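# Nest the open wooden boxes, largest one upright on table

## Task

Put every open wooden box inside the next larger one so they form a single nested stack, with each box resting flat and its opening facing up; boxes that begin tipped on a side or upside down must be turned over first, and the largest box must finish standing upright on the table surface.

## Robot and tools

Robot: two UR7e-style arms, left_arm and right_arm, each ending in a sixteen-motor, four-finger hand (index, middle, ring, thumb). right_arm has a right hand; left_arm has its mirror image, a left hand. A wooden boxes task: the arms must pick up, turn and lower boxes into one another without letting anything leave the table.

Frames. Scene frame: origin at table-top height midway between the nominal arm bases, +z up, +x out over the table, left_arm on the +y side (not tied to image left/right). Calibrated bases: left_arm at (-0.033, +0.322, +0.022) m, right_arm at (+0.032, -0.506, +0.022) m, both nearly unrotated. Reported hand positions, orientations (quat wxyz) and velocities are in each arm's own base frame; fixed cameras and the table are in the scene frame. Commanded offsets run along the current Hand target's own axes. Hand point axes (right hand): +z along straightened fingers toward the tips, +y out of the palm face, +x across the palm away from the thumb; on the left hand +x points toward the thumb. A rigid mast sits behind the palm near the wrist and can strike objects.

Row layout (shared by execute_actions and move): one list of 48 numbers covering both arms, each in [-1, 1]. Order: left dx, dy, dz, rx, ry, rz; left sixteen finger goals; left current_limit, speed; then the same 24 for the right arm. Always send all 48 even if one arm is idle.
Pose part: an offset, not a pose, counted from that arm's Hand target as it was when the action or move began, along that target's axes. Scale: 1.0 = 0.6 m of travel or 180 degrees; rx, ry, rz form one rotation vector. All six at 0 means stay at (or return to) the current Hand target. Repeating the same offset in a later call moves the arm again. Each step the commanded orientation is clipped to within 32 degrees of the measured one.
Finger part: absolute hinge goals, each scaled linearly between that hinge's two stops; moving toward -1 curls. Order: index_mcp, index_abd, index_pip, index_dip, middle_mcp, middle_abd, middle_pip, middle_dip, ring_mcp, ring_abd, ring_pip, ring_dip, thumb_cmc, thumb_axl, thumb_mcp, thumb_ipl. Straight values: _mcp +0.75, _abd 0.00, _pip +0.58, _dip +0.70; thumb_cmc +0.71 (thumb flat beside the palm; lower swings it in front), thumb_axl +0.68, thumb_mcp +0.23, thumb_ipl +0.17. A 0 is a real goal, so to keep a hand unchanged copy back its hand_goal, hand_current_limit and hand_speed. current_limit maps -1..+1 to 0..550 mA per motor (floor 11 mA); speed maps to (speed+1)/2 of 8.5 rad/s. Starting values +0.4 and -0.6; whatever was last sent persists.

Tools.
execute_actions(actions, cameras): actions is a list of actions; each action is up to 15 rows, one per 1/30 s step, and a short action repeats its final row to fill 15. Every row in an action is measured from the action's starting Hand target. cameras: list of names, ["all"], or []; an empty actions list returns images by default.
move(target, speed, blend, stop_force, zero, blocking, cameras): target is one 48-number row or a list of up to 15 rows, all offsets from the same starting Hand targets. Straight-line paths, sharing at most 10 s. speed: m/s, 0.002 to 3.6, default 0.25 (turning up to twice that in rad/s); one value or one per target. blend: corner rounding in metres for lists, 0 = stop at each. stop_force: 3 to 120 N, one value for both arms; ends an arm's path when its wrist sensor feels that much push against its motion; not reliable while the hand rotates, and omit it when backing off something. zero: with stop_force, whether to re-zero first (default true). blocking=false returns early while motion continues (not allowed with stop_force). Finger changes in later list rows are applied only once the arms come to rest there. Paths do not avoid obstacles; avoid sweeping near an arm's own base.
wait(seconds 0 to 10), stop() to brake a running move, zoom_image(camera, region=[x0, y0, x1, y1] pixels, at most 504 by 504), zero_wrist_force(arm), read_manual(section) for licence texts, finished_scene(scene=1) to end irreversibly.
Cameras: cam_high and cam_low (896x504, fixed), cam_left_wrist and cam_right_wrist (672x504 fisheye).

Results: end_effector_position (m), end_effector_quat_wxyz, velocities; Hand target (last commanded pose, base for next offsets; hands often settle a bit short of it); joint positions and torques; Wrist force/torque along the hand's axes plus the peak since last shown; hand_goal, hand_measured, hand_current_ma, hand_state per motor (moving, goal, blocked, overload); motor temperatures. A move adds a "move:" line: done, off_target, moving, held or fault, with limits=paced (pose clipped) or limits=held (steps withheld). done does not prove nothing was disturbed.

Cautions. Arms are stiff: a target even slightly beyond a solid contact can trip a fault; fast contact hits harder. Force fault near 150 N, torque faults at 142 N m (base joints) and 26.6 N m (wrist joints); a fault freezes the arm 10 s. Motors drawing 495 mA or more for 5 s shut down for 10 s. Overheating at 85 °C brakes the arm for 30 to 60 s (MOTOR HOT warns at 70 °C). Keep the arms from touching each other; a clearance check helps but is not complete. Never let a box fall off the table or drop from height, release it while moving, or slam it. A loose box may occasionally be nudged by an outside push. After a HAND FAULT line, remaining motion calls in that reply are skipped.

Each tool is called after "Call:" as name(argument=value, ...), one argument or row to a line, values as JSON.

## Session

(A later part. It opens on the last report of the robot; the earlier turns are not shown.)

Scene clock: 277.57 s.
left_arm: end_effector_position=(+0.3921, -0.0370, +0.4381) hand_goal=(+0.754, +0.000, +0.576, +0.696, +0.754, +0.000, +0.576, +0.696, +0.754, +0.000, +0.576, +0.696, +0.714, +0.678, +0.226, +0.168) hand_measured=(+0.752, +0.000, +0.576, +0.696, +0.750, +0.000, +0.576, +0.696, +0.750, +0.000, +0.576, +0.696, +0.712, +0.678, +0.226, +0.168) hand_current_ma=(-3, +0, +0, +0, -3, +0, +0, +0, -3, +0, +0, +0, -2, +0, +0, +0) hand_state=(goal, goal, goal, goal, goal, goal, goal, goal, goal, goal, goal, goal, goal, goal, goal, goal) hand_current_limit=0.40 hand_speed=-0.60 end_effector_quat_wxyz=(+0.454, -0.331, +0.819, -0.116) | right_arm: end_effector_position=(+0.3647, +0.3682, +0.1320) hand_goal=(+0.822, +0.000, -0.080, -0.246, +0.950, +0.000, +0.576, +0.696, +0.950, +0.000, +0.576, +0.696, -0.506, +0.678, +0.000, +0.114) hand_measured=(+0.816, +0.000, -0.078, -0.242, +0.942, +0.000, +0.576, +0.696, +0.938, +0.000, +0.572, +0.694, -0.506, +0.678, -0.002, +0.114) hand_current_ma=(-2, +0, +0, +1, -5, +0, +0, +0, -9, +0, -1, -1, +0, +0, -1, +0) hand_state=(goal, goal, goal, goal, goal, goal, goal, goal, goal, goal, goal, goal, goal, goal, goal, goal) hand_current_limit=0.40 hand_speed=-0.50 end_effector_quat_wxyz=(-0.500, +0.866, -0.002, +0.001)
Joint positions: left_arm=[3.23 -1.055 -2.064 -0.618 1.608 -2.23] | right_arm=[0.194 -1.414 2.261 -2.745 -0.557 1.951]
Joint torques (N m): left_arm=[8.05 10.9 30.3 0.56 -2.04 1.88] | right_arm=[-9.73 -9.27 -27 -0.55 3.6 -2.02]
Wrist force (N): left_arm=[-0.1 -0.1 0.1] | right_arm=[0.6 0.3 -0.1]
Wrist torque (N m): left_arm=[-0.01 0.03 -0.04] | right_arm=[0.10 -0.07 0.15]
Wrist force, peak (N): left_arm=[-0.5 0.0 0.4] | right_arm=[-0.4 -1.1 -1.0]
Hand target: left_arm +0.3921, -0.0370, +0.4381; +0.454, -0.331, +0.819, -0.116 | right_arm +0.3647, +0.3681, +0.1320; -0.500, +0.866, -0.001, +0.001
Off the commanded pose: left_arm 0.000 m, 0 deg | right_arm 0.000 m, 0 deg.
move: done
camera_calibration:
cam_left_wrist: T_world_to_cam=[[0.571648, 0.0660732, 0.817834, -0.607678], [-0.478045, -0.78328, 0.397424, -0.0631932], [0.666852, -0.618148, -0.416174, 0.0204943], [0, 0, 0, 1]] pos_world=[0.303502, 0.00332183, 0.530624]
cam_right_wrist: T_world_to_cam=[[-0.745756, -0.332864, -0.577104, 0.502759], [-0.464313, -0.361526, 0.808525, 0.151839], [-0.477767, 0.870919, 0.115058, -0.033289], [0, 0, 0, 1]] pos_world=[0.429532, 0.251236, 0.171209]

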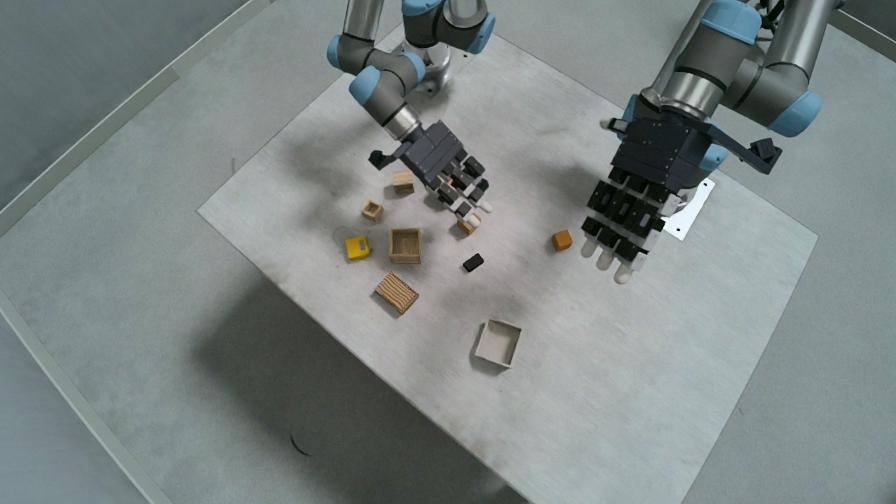

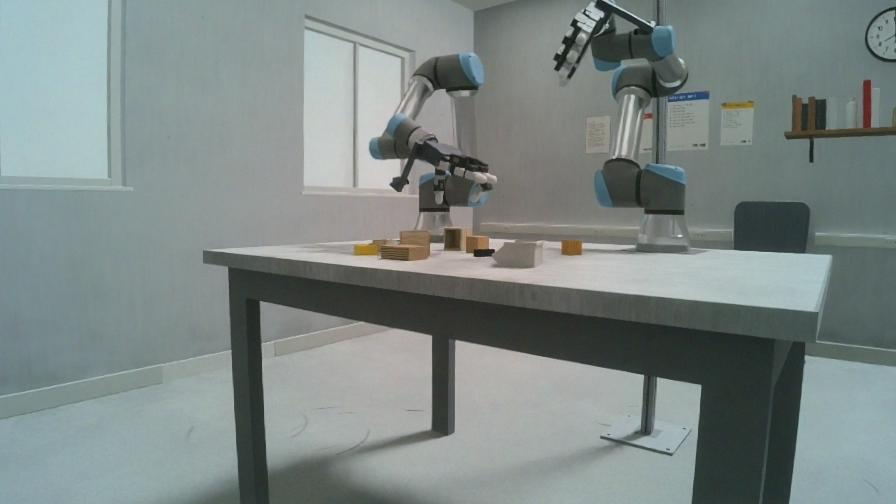

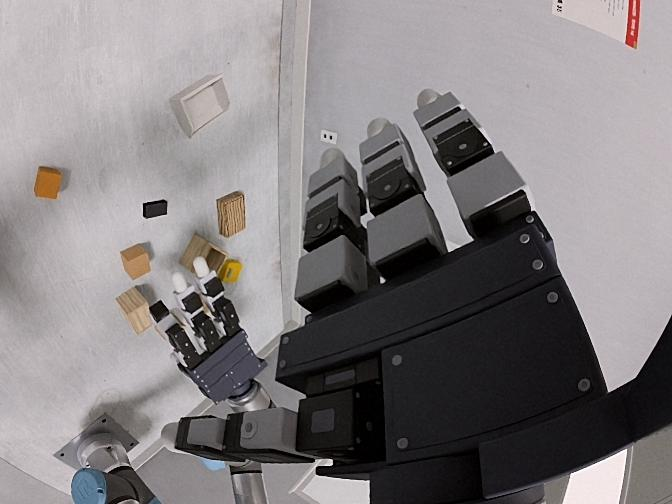

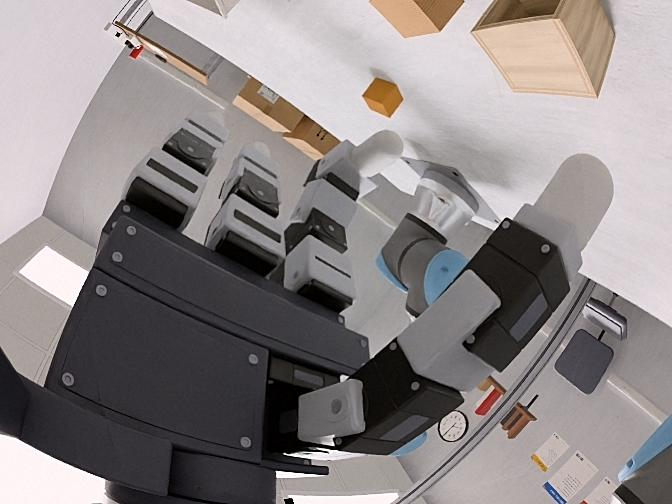

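Call:
move(
  target=[
    [0,0,0,0,0,0,0.754,0,0.576,0.696,0.754,0,0.576,0.696,0.754,0,0.576,0.696,0.714,0.678,0.226,0.168,0.4,-0.6,0,0.1443,0.0833,0,0,0,0.822,0,-0.08,-0.246,0.95,0,0.576,0.696,0.95,0,0.576,0.696,-0.507,0.678,0,0.1135,0.4,-0.5],
    [0,0,0,0,0,0,0.754,0,0.576,0.696,0.754,0,0.576,0.696,0.754,0,0.576,0.696,0.714,0.678,0.226,0.168,0.4,-0.6,0,0.1443,0.0833,0,0,0,0.411,0,-0.08,-0.246,0.95,0,0.576,0.696,0.95,0,0.576,0.696,-0.507,0.678,-0.281,0.1135,0.3,-0.9],
  ],
  cameras=["cam_high","cam_low"],
  speed=0.15,
)

Call:
zoom_image(
  camera="cam_high",
  region=[360, 120, 520, 240],
)

Call:
zoom_image(
  camera="cam_low",
  region=[380, 160, 500, 270],
)

Scene clock: 287.97 s.
left_arm: end_effector_position=(+0.3921, -0.0370, +0.4381) hand_goal=(+0.754, +0.000, +0.576, +0.696, +0.754, +0.000, +0.576, +0.696, +0.754, +0.000, +0.576, +0.696, +0.714, +0.678, +0.226, +0.168) hand_measured=(+0.752, +0.000, +0.576, +0.696, +0.750, +0.000, +0.576, +0.696, +0.750, +0.000, +0.576, +0.696, +0.712, +0.678, +0.226, +0.168) hand_current_ma=(-3, +0, +0, +0, -3, +0, +0, +0, -3, +0, +0, +0, -2, +0, +0, +0) hand_state=(goal, goal, goal, goal, goal, goal, goal, goal, goal, goal, goal, goal, goal, goal, goal, goal) hand_current_limit=0.40 hand_speed=-0.60 end_effector_quat_wxyz=(+0.454, -0.331, +0.819, -0.116) | right_arm: end_effector_position=(+0.3647, +0.3681, +0.0320) hand_goal=(+0.412, +0.000, -0.080, -0.246, +0.950, +0.000, +0.576, +0.696, +0.950, +0.000, +0.576, +0.696, -0.506, +0.678, -0.280, +0.114) hand_measured=(+0.624, +0.000, -0.062, -0.254, +0.942, +0.000, +0.576, +0.696, +0.938, +0.000, +0.572, +0.694, -0.506, +0.678, -0.162, +0.140) hand_current_ma=(+357, +0, +16, -4, -5, +0, +0, +0, -9, +0, -1, -1, +0, +0, +357, +42) hand_state=(blocked, goal, goal, goal, goal, goal, goal, goal, goal, goal, goal, goal, goal, goal, blocked, blocked) hand_current_limit=0.30 hand_speed=-0.90 end_effector_quat_wxyz=(-0.500, +0.866, -0.001, +0.001)
Joint positions: left_arm=[3.23 -1.055 -2.064 -0.618 1.608 -2.23] | right_arm=[0.194 -1.149 2.322 -3.071 -0.557 1.951]
Joint torques (N m): left_arm=[7.72 9.78 30.48 0.56 -1.94 1.88] | right_arm=[8.24 -14.86 -18.82 -3.59 -0.28 1.71]
Wrist force (N): left_arm=[-0.2 0.2 0.1] | right_arm=[0.3 -5.4 -2.1]
Wrist torque (N m): left_arm=[0.01 0.04 -0.06] | right_arm=[-0.05 -0.04 0.04]
Wrist force, peak (N): left_arm=[-0.5 0.3 0.4] | right_arm=[0.3 -5.4 -2.1]
Hand target: left_arm +0.3921, -0.0370, +0.4381; +0.454, -0.331, +0.819, -0.116 | right_arm +0.3647, +0.3681, +0.0320; -0.500, +0.866, -0.001, +0.001
Off the commanded pose: left_arm 0.000 m, 0 deg | right_arm 0.000 m, 0 deg.
move: done
Images, in order (width x height): cam_high 896x504, cam_low 896x504.

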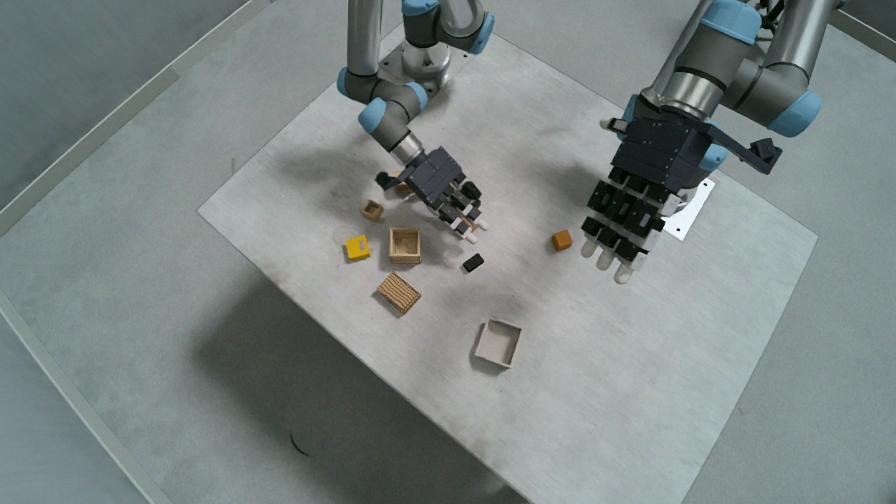

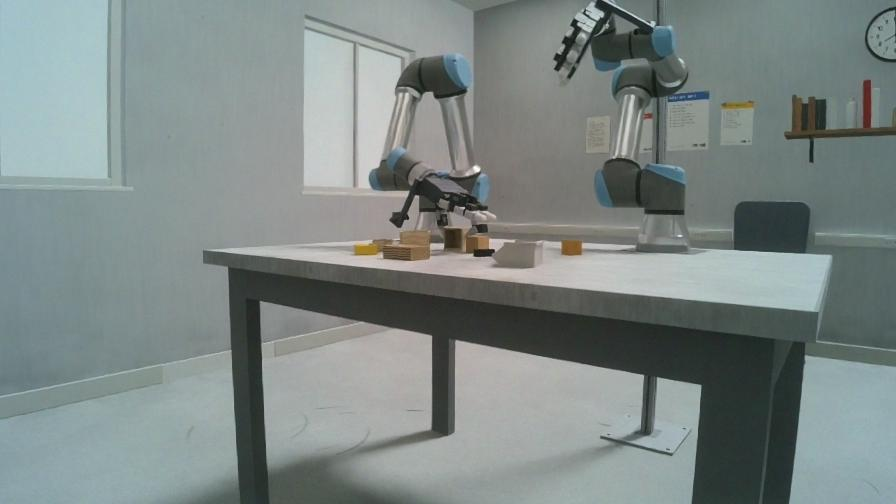

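Scaled by 3.150 from the camera's 896x504 image, which has a finer 1280x720 frame.

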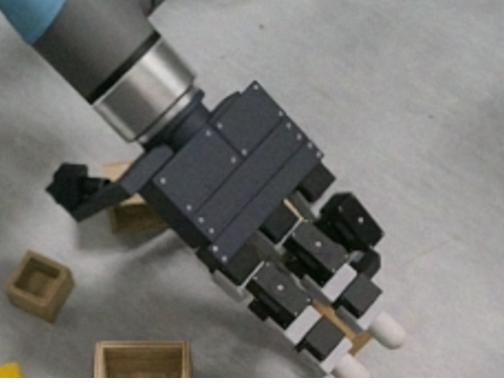

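Scaled by 4.200 from the camera's 896x504 image, which has a finer 1280x720 frame.

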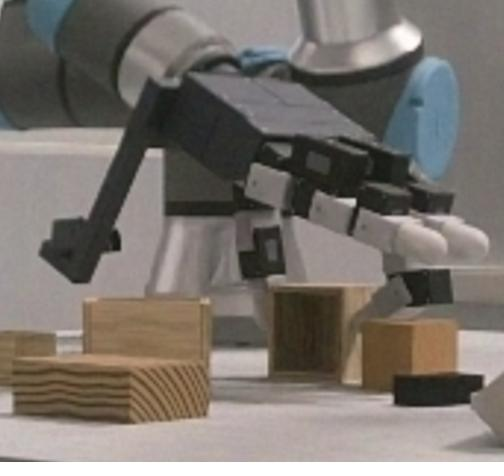

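Call:
move(
  target=[0,0,0,0,0,0,0.754,0,0.576,0.696,0.754,0,0.576,0.696,0.754,0,0.576,0.696,0.714,0.678,0.226,0.168,0.4,-0.6,0,-0.0866,-0.05,0,0,0,0.411,0,-0.08,-0.246,0.95,0,0.576,0.696,0.95,0,0.576,0.696,-0.507,0.678,-0.281,0.1135,0.4,-0.9],
  cameras=["cam_high","cam_low"],
  speed=0.1,
)

Call:
zoom_image(
  camera="cam_low",
  region=[380, 160, 500, 270],
)

Scene clock: 293.73 s.
left_arm: end_effector_position=(+0.3921, -0.0370, +0.4381) hand_goal=(+0.754, +0.000, +0.576, +0.696, +0.754, +0.000, +0.576, +0.696, +0.754, +0.000, +0.576, +0.696, +0.714, +0.678, +0.226, +0.168) hand_measured=(+0.752, +0.000, +0.576, +0.696, +0.750, +0.000, +0.576, +0.696, +0.750, +0.000, +0.576, +0.696, +0.712, +0.678, +0.226, +0.168) hand_current_ma=(-3, +0, +0, +0, -3, +0, +0, +0, -3, +0, +0, +0, -2, +0, +0, +0) hand_state=(goal, goal, goal, goal, goal, goal, goal, goal, goal, goal, goal, goal, goal, goal, goal, goal) hand_current_limit=0.40 hand_speed=-0.60 end_effector_quat_wxyz=(+0.454, -0.331, +0.819, -0.116) | right_arm: end_effector_position=(+0.3647, +0.3681, +0.0919) hand_goal=(+0.412, +0.000, -0.080, -0.246, +0.950, +0.000, +0.576, +0.696, +0.950, +0.000, +0.576, +0.696, -0.506, +0.678, -0.280, +0.114) hand_measured=(+0.594, +0.000, -0.034, -0.226, +0.942, +0.000, +0.576, +0.696, +0.938, +0.000, +0.572, +0.694, -0.510, +0.678, -0.164, +0.148) hand_current_ma=(+385, +0, +67, +19, -5, +0, +0, +0, -9, +0, -1, -1, -1, +0, +385, +65) hand_state=(blocked, goal, blocked, blocked, goal, goal, goal, goal, goal, goal, goal, goal, goal, goal, blocked, blocked) hand_current_limit=0.40 hand_speed=-0.90 end_effector_quat_wxyz=(-0.500, +0.866, -0.002, +0.001)
Joint positions: left_arm=[3.23 -1.055 -2.064 -0.618 1.608 -2.23] | right_arm=[0.194 -1.316 2.295 -2.876 -0.557 1.951]
Joint torques (N m): left_arm=[8.08 10.04 30.39 0.54 -1.98 2.04] | right_arm=[-9.22 -37.94 -24.14 -0.47 3.72 -2.2]
Wrist force (N): left_arm=[-0.3 0.1 0.0] | right_arm=[0.5 0.7 0.3]
Wrist torque (N m): left_arm=[0.01 0.05 -0.06] | right_arm=[0.08 -0.04 0.11]
Wrist force, peak (N): left_arm=[-0.4 0.3 0.5] | right_arm=[0.6 -5.6 -2.2]
Hand target: left_arm +0.3921, -0.0370, +0.4381; +0.454, -0.331, +0.819, -0.116 | right_arm +0.3647, +0.3681, +0.0920; -0.500, +0.866, -0.001, +0.001
Off the commanded pose: left_arm 0.000 m, 0 deg | right_arm 0.000 m, 0 deg.
move: done
Images, in order (width x height): cam_high 896x504, cam_low 896x504.

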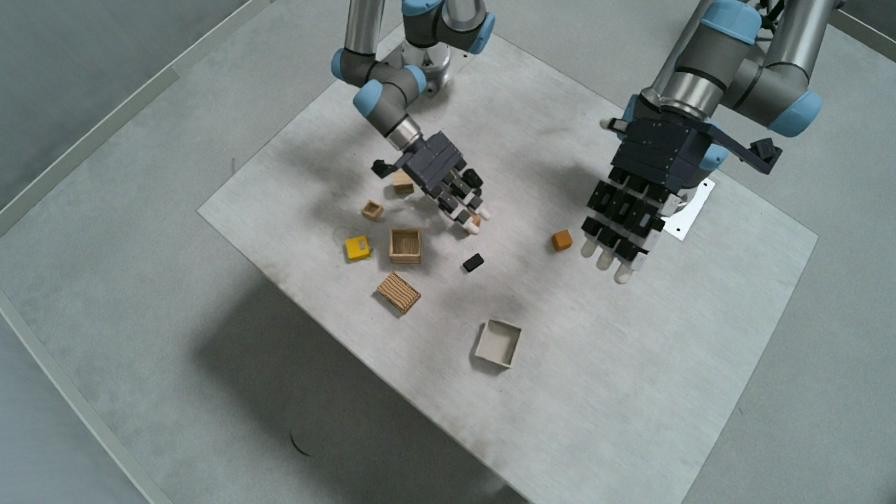

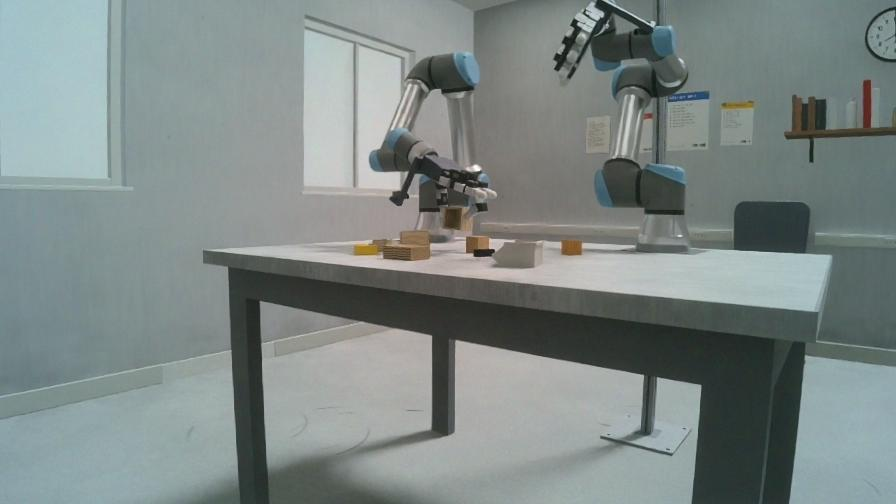

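Scaled by 4.200 from the camera's 896x504 image, which has a finer 1280x720 frame.

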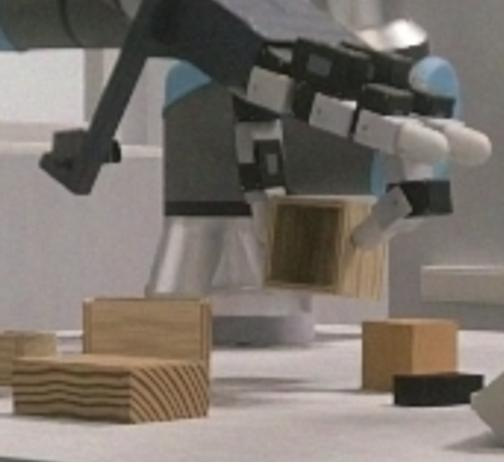

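Call:
move(
  target=[0,0,0,0,0,0,0.754,0,0.576,0.696,0.754,0,0.576,0.696,0.754,0,0.576,0.696,0.714,0.678,0.226,0.168,0.4,-0.6,-0.0922,-0.0555,-0.0577,-0.2588,0.4491,-0.2604,0.411,0,-0.08,-0.246,0.95,0,0.576,0.696,0.95,0,0.576,0.696,-0.507,0.678,-0.281,0.1135,0.4,-0.9],
  cameras=["all"],
  speed=0.25,
)

Call:
zoom_image(
  camera="cam_low",
  region=[380, 160, 500, 270],
)

Call:
zoom_image(
  camera="cam_high",
  region=[360, 120, 520, 240],
)

Scene clock: 321.27 s.
left_arm: end_effector_position=(+0.3921, -0.0370, +0.4381) hand_goal=(+0.754, +0.000, +0.576, +0.696, +0.754, +0.000, +0.576, +0.696, +0.754, +0.000, +0.576, +0.696, +0.714, +0.678, +0.226, +0.168) hand_measured=(+0.752, +0.000, +0.576, +0.696, +0.750, +0.000, +0.576, +0.696, +0.750, +0.000, +0.576, +0.696, +0.712, +0.678, +0.226, +0.168) hand_current_ma=(-3, +0, +0, +0, -3, +0, +0, +0, -3, +0, +0, +0, -2, +0, +0, +0) hand_state=(goal, goal, goal, goal, goal, goal, goal, goal, goal, goal, goal, goal, goal, goal, goal, goal) hand_current_limit=0.40 hand_speed=-0.60 end_effector_quat_wxyz=(+0.454, -0.331, +0.819, -0.116) | right_arm: end_effector_position=(+0.3254, +0.3595, +0.1236) hand_goal=(+0.412, +0.000, -0.080, -0.246, +0.950, +0.000, +0.576, +0.696, +0.950, +0.000, +0.576, +0.696, -0.506, +0.678, -0.280, +0.114) hand_measured=(+0.594, +0.000, -0.034, -0.226, +0.942, +0.002, +0.576, +0.696, +0.942, +0.002, +0.572, +0.694, -0.498, +0.680, -0.164, +0.148) hand_current_ma=(+385, +0, +68, +19, -4, +0, +0, +0, -5, +0, -1, -1, +5, +1, +385, +65) hand_state=(blocked, goal, blocked, blocked, goal, goal, goal, goal, goal, goal, goal, goal, goal, goal, blocked, blocked) hand_current_limit=0.40 hand_speed=-0.90 end_effector_quat_wxyz=(-0.183, +0.836, +0.001, +0.517)
Joint positions: left_arm=[3.23 -1.055 -2.064 -0.618 1.608 -2.23] | right_arm=[0.894 -1.111 2.355 -3.914 -2.073 2.152]
Joint torques (N m): left_arm=[7.83 10.09 29.79 0.57 -1.77 1.66] | right_arm=[-10.54 -39.33 0.07 -0.41 1.91 2.13]
Wrist force (N): left_arm=[-0.1 -0.1 0.3] | right_arm=[-2.1 -1.4 0.6]
Wrist torque (N m): left_arm=[-0.03 0.03 -0.04] | right_arm=[-0.17 0.18 -0.08]
Wrist force, peak (N): left_arm=[-0.5 0.3 0.4] | right_arm=[-3.0 -4.2 0.2]
Hand target: left_arm +0.3921, -0.0370, +0.4381; +0.454, -0.331, +0.819, -0.116 | right_arm +0.3254, +0.3595, +0.1236; -0.183, +0.836, +0.001, +0.517 (not the last commanded pose)
Off the commanded pose: left_arm 0.000 m, 0 deg | right_arm 0.022 m, 34 deg.
move: held (right_arm; a check stopped the path); limits=held
pose unreachable (right arm): on one or more control steps of this call, first in action 0 (counted from 0), this arm could not follow its commanded pose, so it was not sent that pose on those steps. It may still have moved: this result reports where it is.
cause: moving toward the commanded pose would bring two parts of the arm too close to each other (joints 4 (wrist 1) to 6 (wrist 3) lie between them).
camera_calibration:
cam_left_wrist: T_world_to_cam=[[0.571648, 0.0660732, 0.817834, -0.607678], [-0.478045, -0.78328, 0.397424, -0.0631932], [0.666852, -0.618148, -0.416174, 0.0204943], [0, 0, 0, 1]] pos_world=[0.303502, 0.00332183, 0.530624]
cam_right_wrist: T_world_to_cam=[[-0.220593, -0.483106, -0.847318, 0.382309], [-0.935824, 0.349676, 0.044264, 0.129605], [0.274903, 0.802705, -0.529238, -0.18427], [0, 0, 0, 1]] pos_world=[0.256279, 0.287291, 0.220678]

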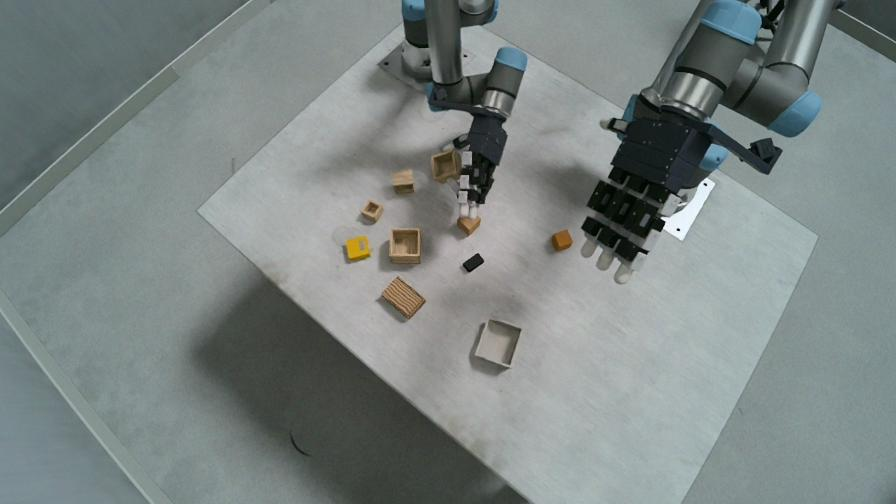

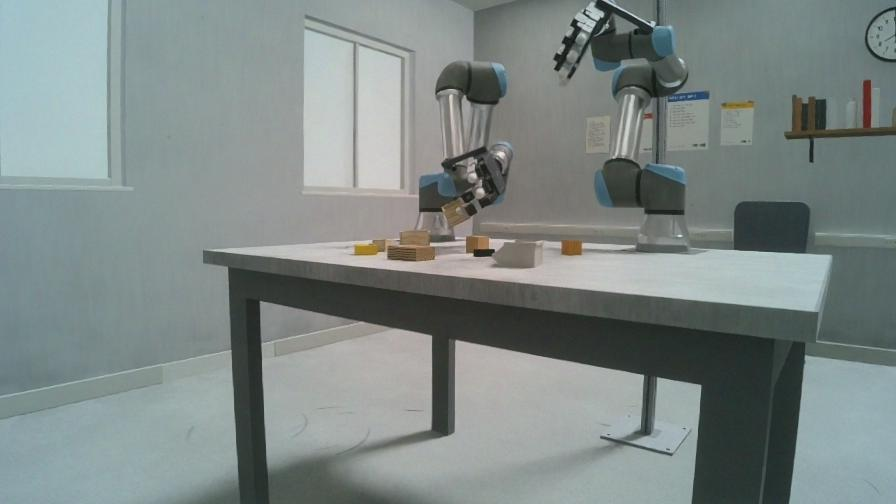

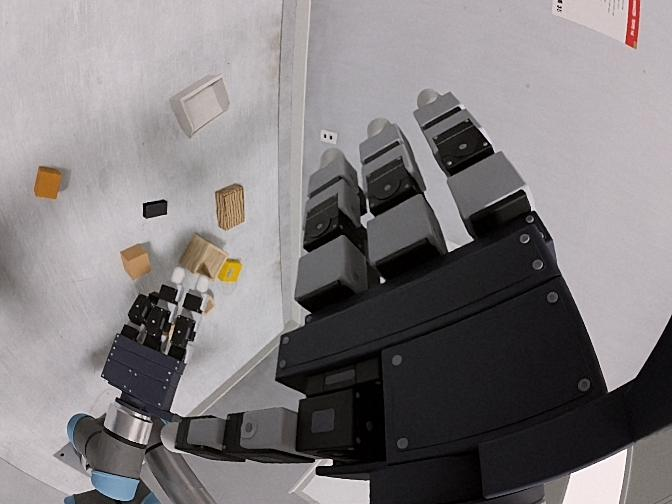

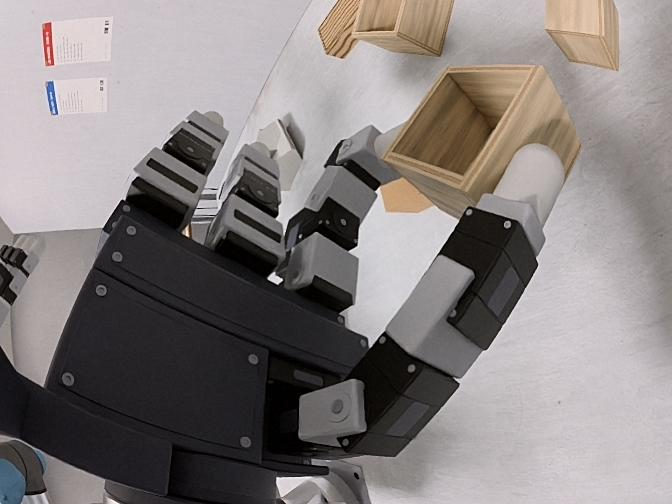

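Scaled by 4.200 from the camera's 896x504 image, which has a finer 1280x720 frame.

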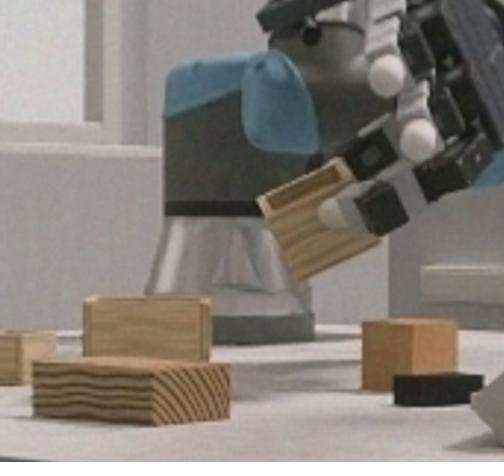

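Scaled by 3.150 from the camera's 896x504 image, which has a finer 1280x720 frame.

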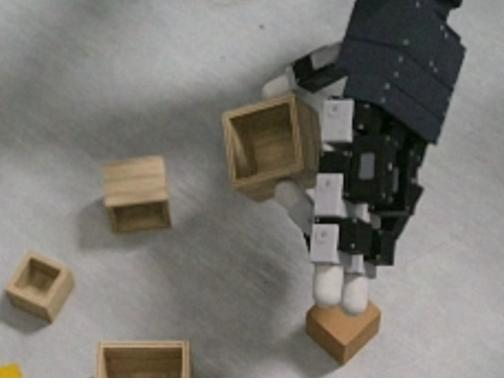

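Call:
move(
  target=[0,0,0,0,0,0,0.754,0,0.576,0.696,0.754,0,0.576,0.696,0.754,0,0.576,0.696,0.714,0.678,0.226,0.168,0.4,-0.6,0.0278,-0.0045,0.0035,0.2413,0.0865,-0.148,0.411,0,-0.08,-0.246,0.95,0,0.576,0.696,0.95,0,0.576,0.696,-0.507,0.678,-0.281,0.1135,0.4,-0.9],
  cameras=["cam_high","cam_low","cam_right_wrist"],
  speed=0.25,
)

Call:
zoom_image(
  camera="cam_low",
  region=[380, 160, 500, 270],
)

Call:
zoom_image(
  camera="cam_high",
  region=[360, 120, 520, 240],
)

Scene clock: 345.90 s.
left_arm: end_effector_position=(+0.3921, -0.0370, +0.4381) hand_goal=(+0.754, +0.000, +0.576, +0.696, +0.754, +0.000, +0.576, +0.696, +0.754, +0.000, +0.576, +0.696, +0.714, +0.678, +0.226, +0.168) hand_measured=(+0.752, +0.000, +0.576, +0.696, +0.750, +0.000, +0.576, +0.696, +0.750, +0.000, +0.576, +0.696, +0.712, +0.678, +0.226, +0.168) hand_current_ma=(-3, +0, +0, +0, -3, +0, +0, +0, -3, +0, +0, +0, -2, +0, +0, +0) hand_state=(goal, goal, goal, goal, goal, goal, goal, goal, goal, goal, goal, goal, goal, goal, goal, goal) hand_current_limit=0.40 hand_speed=-0.60 end_effector_quat_wxyz=(+0.454, -0.331, +0.819, -0.116) | right_arm: end_effector_position=(+0.3345, +0.3595, +0.1381) hand_goal=(+0.412, +0.000, -0.080, -0.246, +0.950, +0.000, +0.576, +0.696, +0.950, +0.000, +0.576, +0.696, -0.506, +0.678, -0.280, +0.114) hand_measured=(+0.594, +0.002, -0.034, -0.226, +0.948, +0.002, +0.576, +0.696, +0.948, +0.002, +0.574, +0.694, -0.496, +0.680, -0.164, +0.148) hand_current_ma=(+385, +0, +68, +19, -1, +0, +0, +0, -1, +0, -1, -1, +6, +1, +385, +65) hand_state=(blocked, goal, blocked, blocked, goal, goal, goal, goal, goal, goal, goal, goal, goal, goal, blocked, blocked) hand_current_limit=0.40 hand_speed=-0.90 end_effector_quat_wxyz=(-0.354, +0.613, +0.353, +0.612)
Joint positions: left_arm=[3.23 -1.055 -2.064 -0.618 1.608 -2.23] | right_arm=[0.387 -0.701 2.564 -5.005 -0.911 1.572]
Joint torques (N m): left_arm=[7.92 9.34 29.45 0.58 -1.58 1.7] | right_arm=[-9.49 -15.77 -4.29 -3.59 2.32 1.94]
Wrist force (N): left_arm=[-0.2 0.0 0.2] | right_arm=[-2.8 -3.0 -0.1]
Wrist torque (N m): left_arm=[-0.01 0.03 -0.04] | right_arm=[-0.42 0.31 -0.08]
Wrist force, peak (N): left_arm=[-0.4 -0.2 0.6] | right_arm=[-3.0 -3.1 0.0]
Hand target: left_arm +0.3921, -0.0370, +0.4381; +0.454, -0.331, +0.819, -0.116 | right_arm +0.3345, +0.3595, +0.1381; -0.354, +0.613, +0.353, +0.612
Off the commanded pose: left_arm 0.000 m, 0 deg | right_arm 0.000 m, 0 deg.
move: done
camera_calibration:
cam_right_wrist: T_world_to_cam=[[0.576626, -0.33507, -0.745138, 0.0626088], [-0.808853, -0.362665, -0.46285, 0.421033], [-0.115148, 0.869599, -0.480144, -0.0795439], [0, 0, 0, 1]] pos_world=[0.295293, 0.242843, 0.203335]
Images, in order (width x height): cam_high 896x504, cam_low 896x504, cam_right_wrist 672x504.

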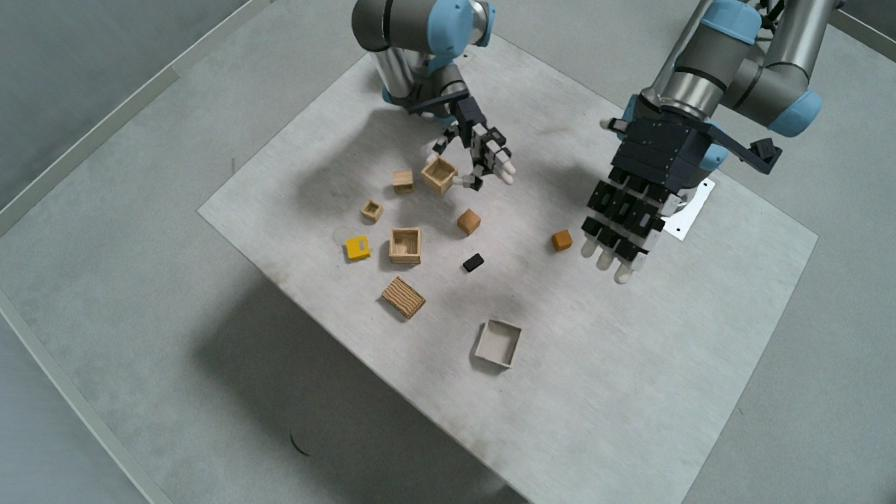

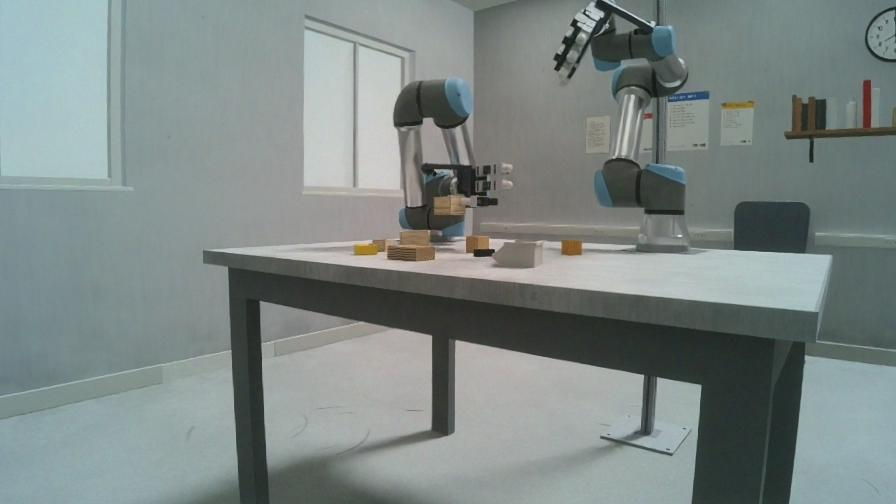

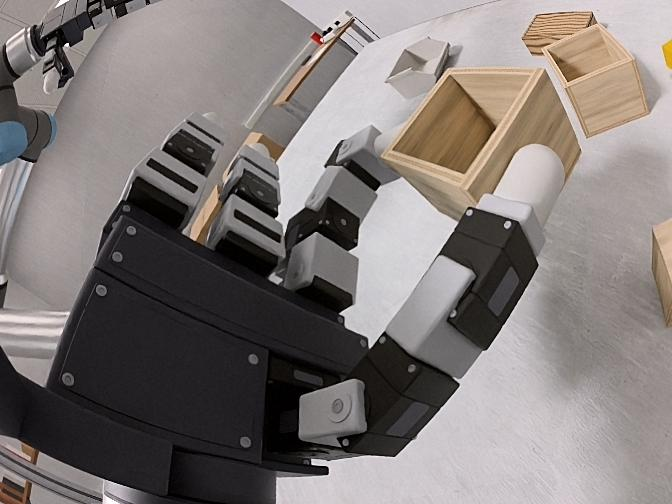

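Scaled by 4.200 from the camera's 896x504 image, which has a finer 1280x720 frame.

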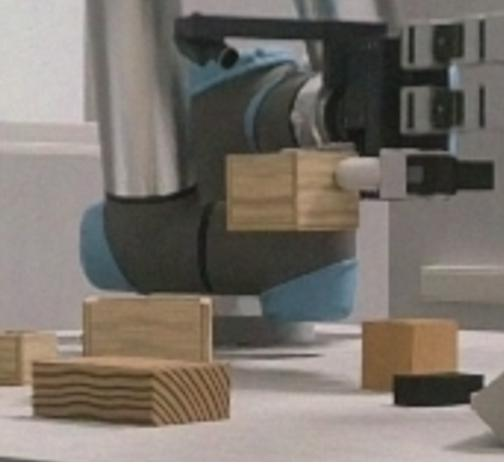

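Scaled by 3.150 from the camera's 896x504 image, which has a finer 1280x720 frame.

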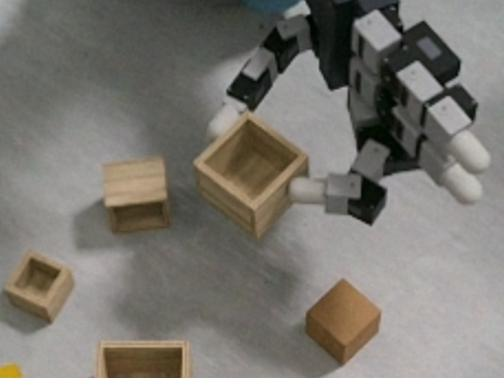

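Call:
move(
  target=[0,0,0,0,0,0,0.754,0,0.576,0.696,0.754,0,0.576,0.696,0.754,0,0.576,0.696,0.714,0.678,0.226,0.168,0.4,-0.6,0.0198,0.0208,-0.001,0.1047,-0.1555,0.4779,0.411,0,-0.08,-0.246,0.95,0,0.576,0.696,0.95,0,0.576,0.696,-0.507,0.678,-0.281,0.1135,0.4,-0.9],
  cameras=["cam_low"],
  speed=0.25,
)

Call:
move(
  target=[0,0,0,0,0,0,0.754,0,0.576,0.696,0.754,0,0.576,0.696,0.754,0,0.576,0.696,0.714,0.678,0.226,0.168,0.4,-0.6,0,-0.0012,0.0108,0,0,-0.5,0.411,0,-0.08,-0.246,0.95,0,0.576,0.696,0.95,0,0.576,0.696,-0.507,0.678,-0.281,0.1135,0.4,-0.9],
  cameras=["cam_high","cam_low"],
  speed=0.25,
)

Call:
zoom_image(
  camera="cam_low",
  region=[380, 160, 500, 270],
)

Call:
zoom_image(
  camera="cam_high",
  region=[360, 120, 520, 240],
)

Scene clock: 413.93 s.
left_arm: end_effector_position=(+0.3921, -0.0370, +0.4381) hand_goal=(+0.754, +0.000, +0.576, +0.696, +0.754, +0.000, +0.576, +0.696, +0.754, +0.000, +0.576, +0.696, +0.714, +0.678, +0.226, +0.168) hand_measured=(+0.752, +0.000, +0.576, +0.696, +0.750, +0.000, +0.576, +0.696, +0.750, +0.000, +0.576, +0.696, +0.712, +0.678, +0.226, +0.168) hand_current_ma=(-3, +0, +0, +0, -3, +0, +0, +0, -3, +0, +0, +0, -2, +0, +0, +0) hand_state=(goal, goal, goal, goal, goal, goal, goal, goal, goal, goal, goal, goal, goal, goal, goal, goal) hand_current_limit=0.40 hand_speed=-0.60 end_effector_quat_wxyz=(+0.454, -0.331, +0.819, -0.116) | right_arm: end_effector_position=(+0.3446, +0.3535, +0.1498) hand_goal=(+0.412, +0.000, -0.080, -0.246, +0.950, +0.000, +0.576, +0.696, +0.950, +0.000, +0.576, +0.696, -0.506, +0.678, -0.280, +0.114) hand_measured=(+0.590, +0.002, -0.034, -0.224, +0.942, +0.002, +0.576, +0.696, +0.942, +0.002, +0.574, +0.694, -0.510, +0.678, -0.164, +0.150) hand_current_ma=(+385, +0, +68, +20, -4, +0, +0, +0, -4, +0, -1, -1, -2, +0, +385, +74) hand_state=(blocked, goal, blocked, blocked, goal, goal, goal, goal, goal, goal, goal, goal, goal, goal, blocked, blocked) hand_current_limit=0.40 hand_speed=-0.90 end_effector_quat_wxyz=(-0.670, +0.742, -0.009, +0.010)
Joint positions: left_arm=[3.23 -1.055 -2.064 -0.618 1.608 -2.23] | right_arm=[-0.001 -1.373 2.464 -2.929 -0.105 1.837]
Joint torques (N m): left_arm=[6.86 10.2 29.03 0.6 -1.4 1.75] | right_arm=[8.49 -31.95 -21.84 -0.22 -0.2 -1.82]
Wrist force (N): left_arm=[-0.3 0.1 0.3] | right_arm=[0.1 0.4 0.0]
Wrist torque (N m): left_arm=[-0.01 0.05 -0.05] | right_arm=[-0.14 0.04 0.07]
Wrist force, peak (N): left_arm=[-0.5 0.1 0.5] | right_arm=[-3.2 -3.2 0.0]
Hand target: left_arm +0.3921, -0.0370, +0.4381; +0.454, -0.331, +0.819, -0.116 | right_arm +0.3450, +0.3528, +0.1499; -0.669, +0.743, +0.000, +0.000
Off the commanded pose: left_arm 0.000 m, 0 deg | right_arm 0.001 m, 2 deg.
move: done
Images, in order (width x height): cam_low 896x504.

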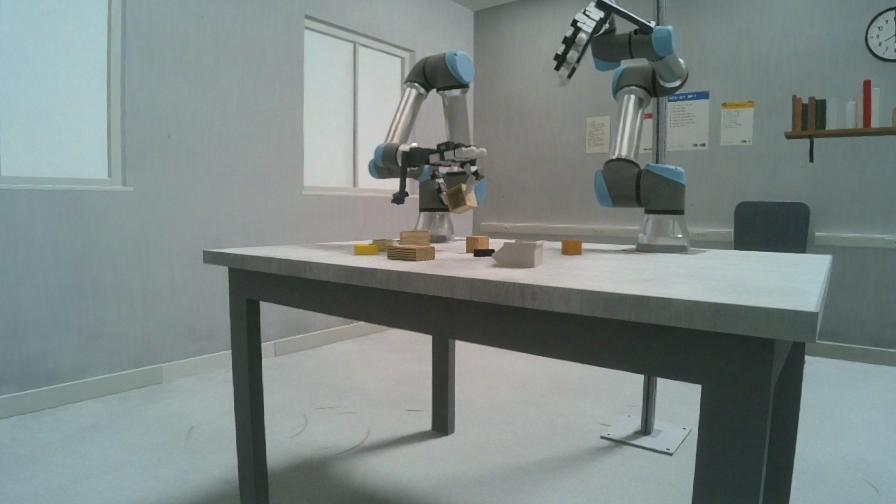

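Scene clock: 418.27 s.
left_arm: end_effector_position=(+0.3921, -0.0370, +0.4381) hand_goal=(+0.754, +0.000, +0.576, +0.696, +0.754, +0.000, +0.576, +0.696, +0.754, +0.000, +0.576, +0.696, +0.714, +0.678, +0.226, +0.168) hand_measured=(+0.752, +0.000, +0.576, +0.696, +0.750, +0.000, +0.576, +0.696, +0.750, +0.000, +0.576, +0.696, +0.712, +0.678, +0.226, +0.168) hand_current_ma=(-3, +0, +0, +0, -3, +0, +0, +0, -3, +0, +0, +0, -2, +0, +0, +0) hand_state=(goal, goal, goal, goal, goal, goal, goal, goal, goal, goal, goal, goal, goal, goal, goal, goal) hand_current_limit=0.40 hand_speed=-0.60 end_effector_quat_wxyz=(+0.454, -0.331, +0.819, -0.116) | right_arm: end_effector_position=(+0.3449, +0.3600, +0.1499) hand_goal=(+0.412, +0.000, -0.080, -0.246, +0.950, +0.000, +0.576, +0.696, +0.950, +0.000, +0.576, +0.696, -0.506, +0.678, -0.280, +0.114) hand_measured=(+0.590, +0.002, -0.034, -0.224, +0.946, +0.002, +0.576, +0.696, +0.946, +0.002, +0.574, +0.694, -0.496, +0.680, -0.164, +0.150) hand_current_ma=(+385, +0, +70, +20, -1, +0, +0, +0, -1, +0, -1, -1, +6, +1, +385, +74) hand_state=(blocked, goal, blocked, blocked, goal, goal, goal, goal, goal, goal, goal, goal, goal, goal, blocked, blocked) hand_current_limit=0.40 hand_speed=-0.90 end_effector_quat_wxyz=(-0.469, +0.529, +0.521, +0.479)
Joint positions: left_arm=[3.23 -1.055 -2.064 -0.618 1.608 -2.23] | right_arm=[0.008 -1.229 2.754 -3.344 -0.105 0.247]
Joint torques (N m): left_arm=[7.25 10.01 28.79 0.6 -1.36 1.59] | right_arm=[-8.08 -28.03 6.23 -0.38 4 -2.1]
Wrist force (N): left_arm=[-0.1 0.0 0.1] | right_arm=[-3.2 -2.9 0.1]
Wrist torque (N m): left_arm=[-0.01 0.02 -0.04] | right_arm=[-0.41 0.32 -0.04]
Wrist force, peak (N): left_arm=[-0.8 -0.1 0.2] | right_arm=[-3.5 -3.3 -0.1]
Hand target: left_arm +0.3921, -0.0370, +0.4381; +0.454, -0.331, +0.819, -0.116 | right_arm +0.3450, +0.3593, +0.1500; -0.473, +0.525, +0.526, +0.474
Off the commanded pose: left_arm 0.000 m, 0 deg | right_arm 0.001 m, 1 deg.
move: done
Images, in order (width x height): cam_high 896x504, cam_low 896x504.

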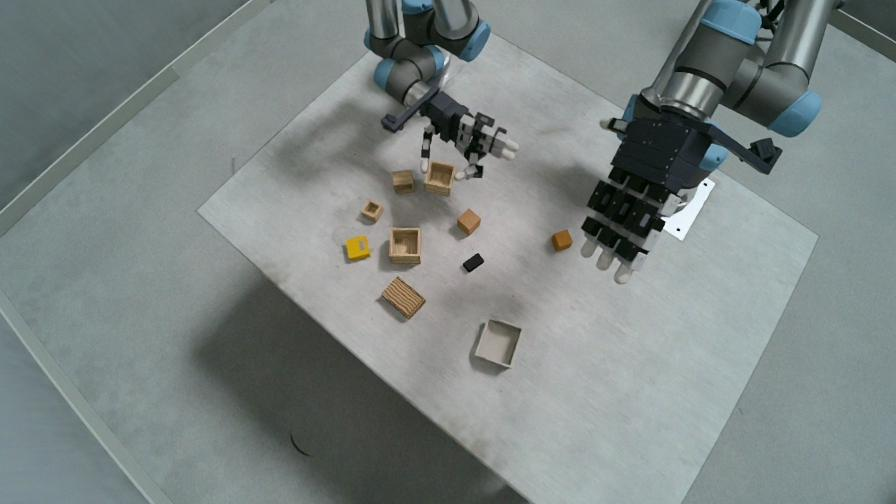

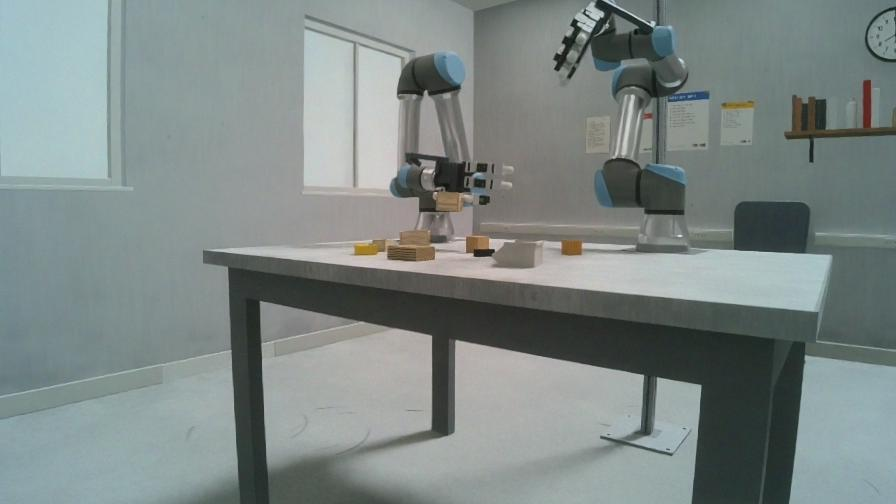

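Scaled by 4.200 from the camera's 896x504 image, which has a finer 1280x720 frame.

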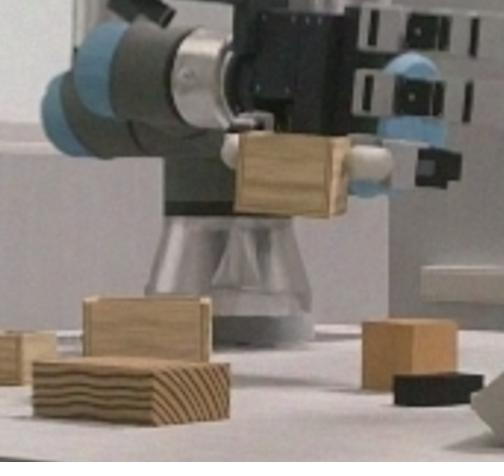

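Scaled by 3.150 from the camera's 896x504 image, which has a finer 1280x720 frame.

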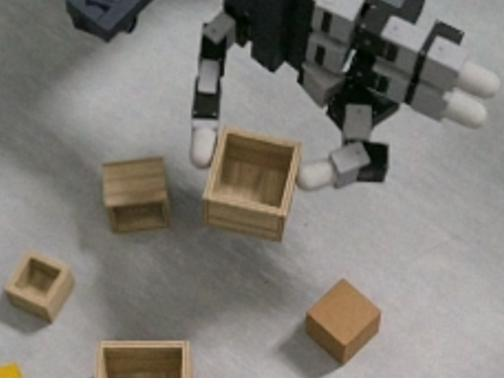

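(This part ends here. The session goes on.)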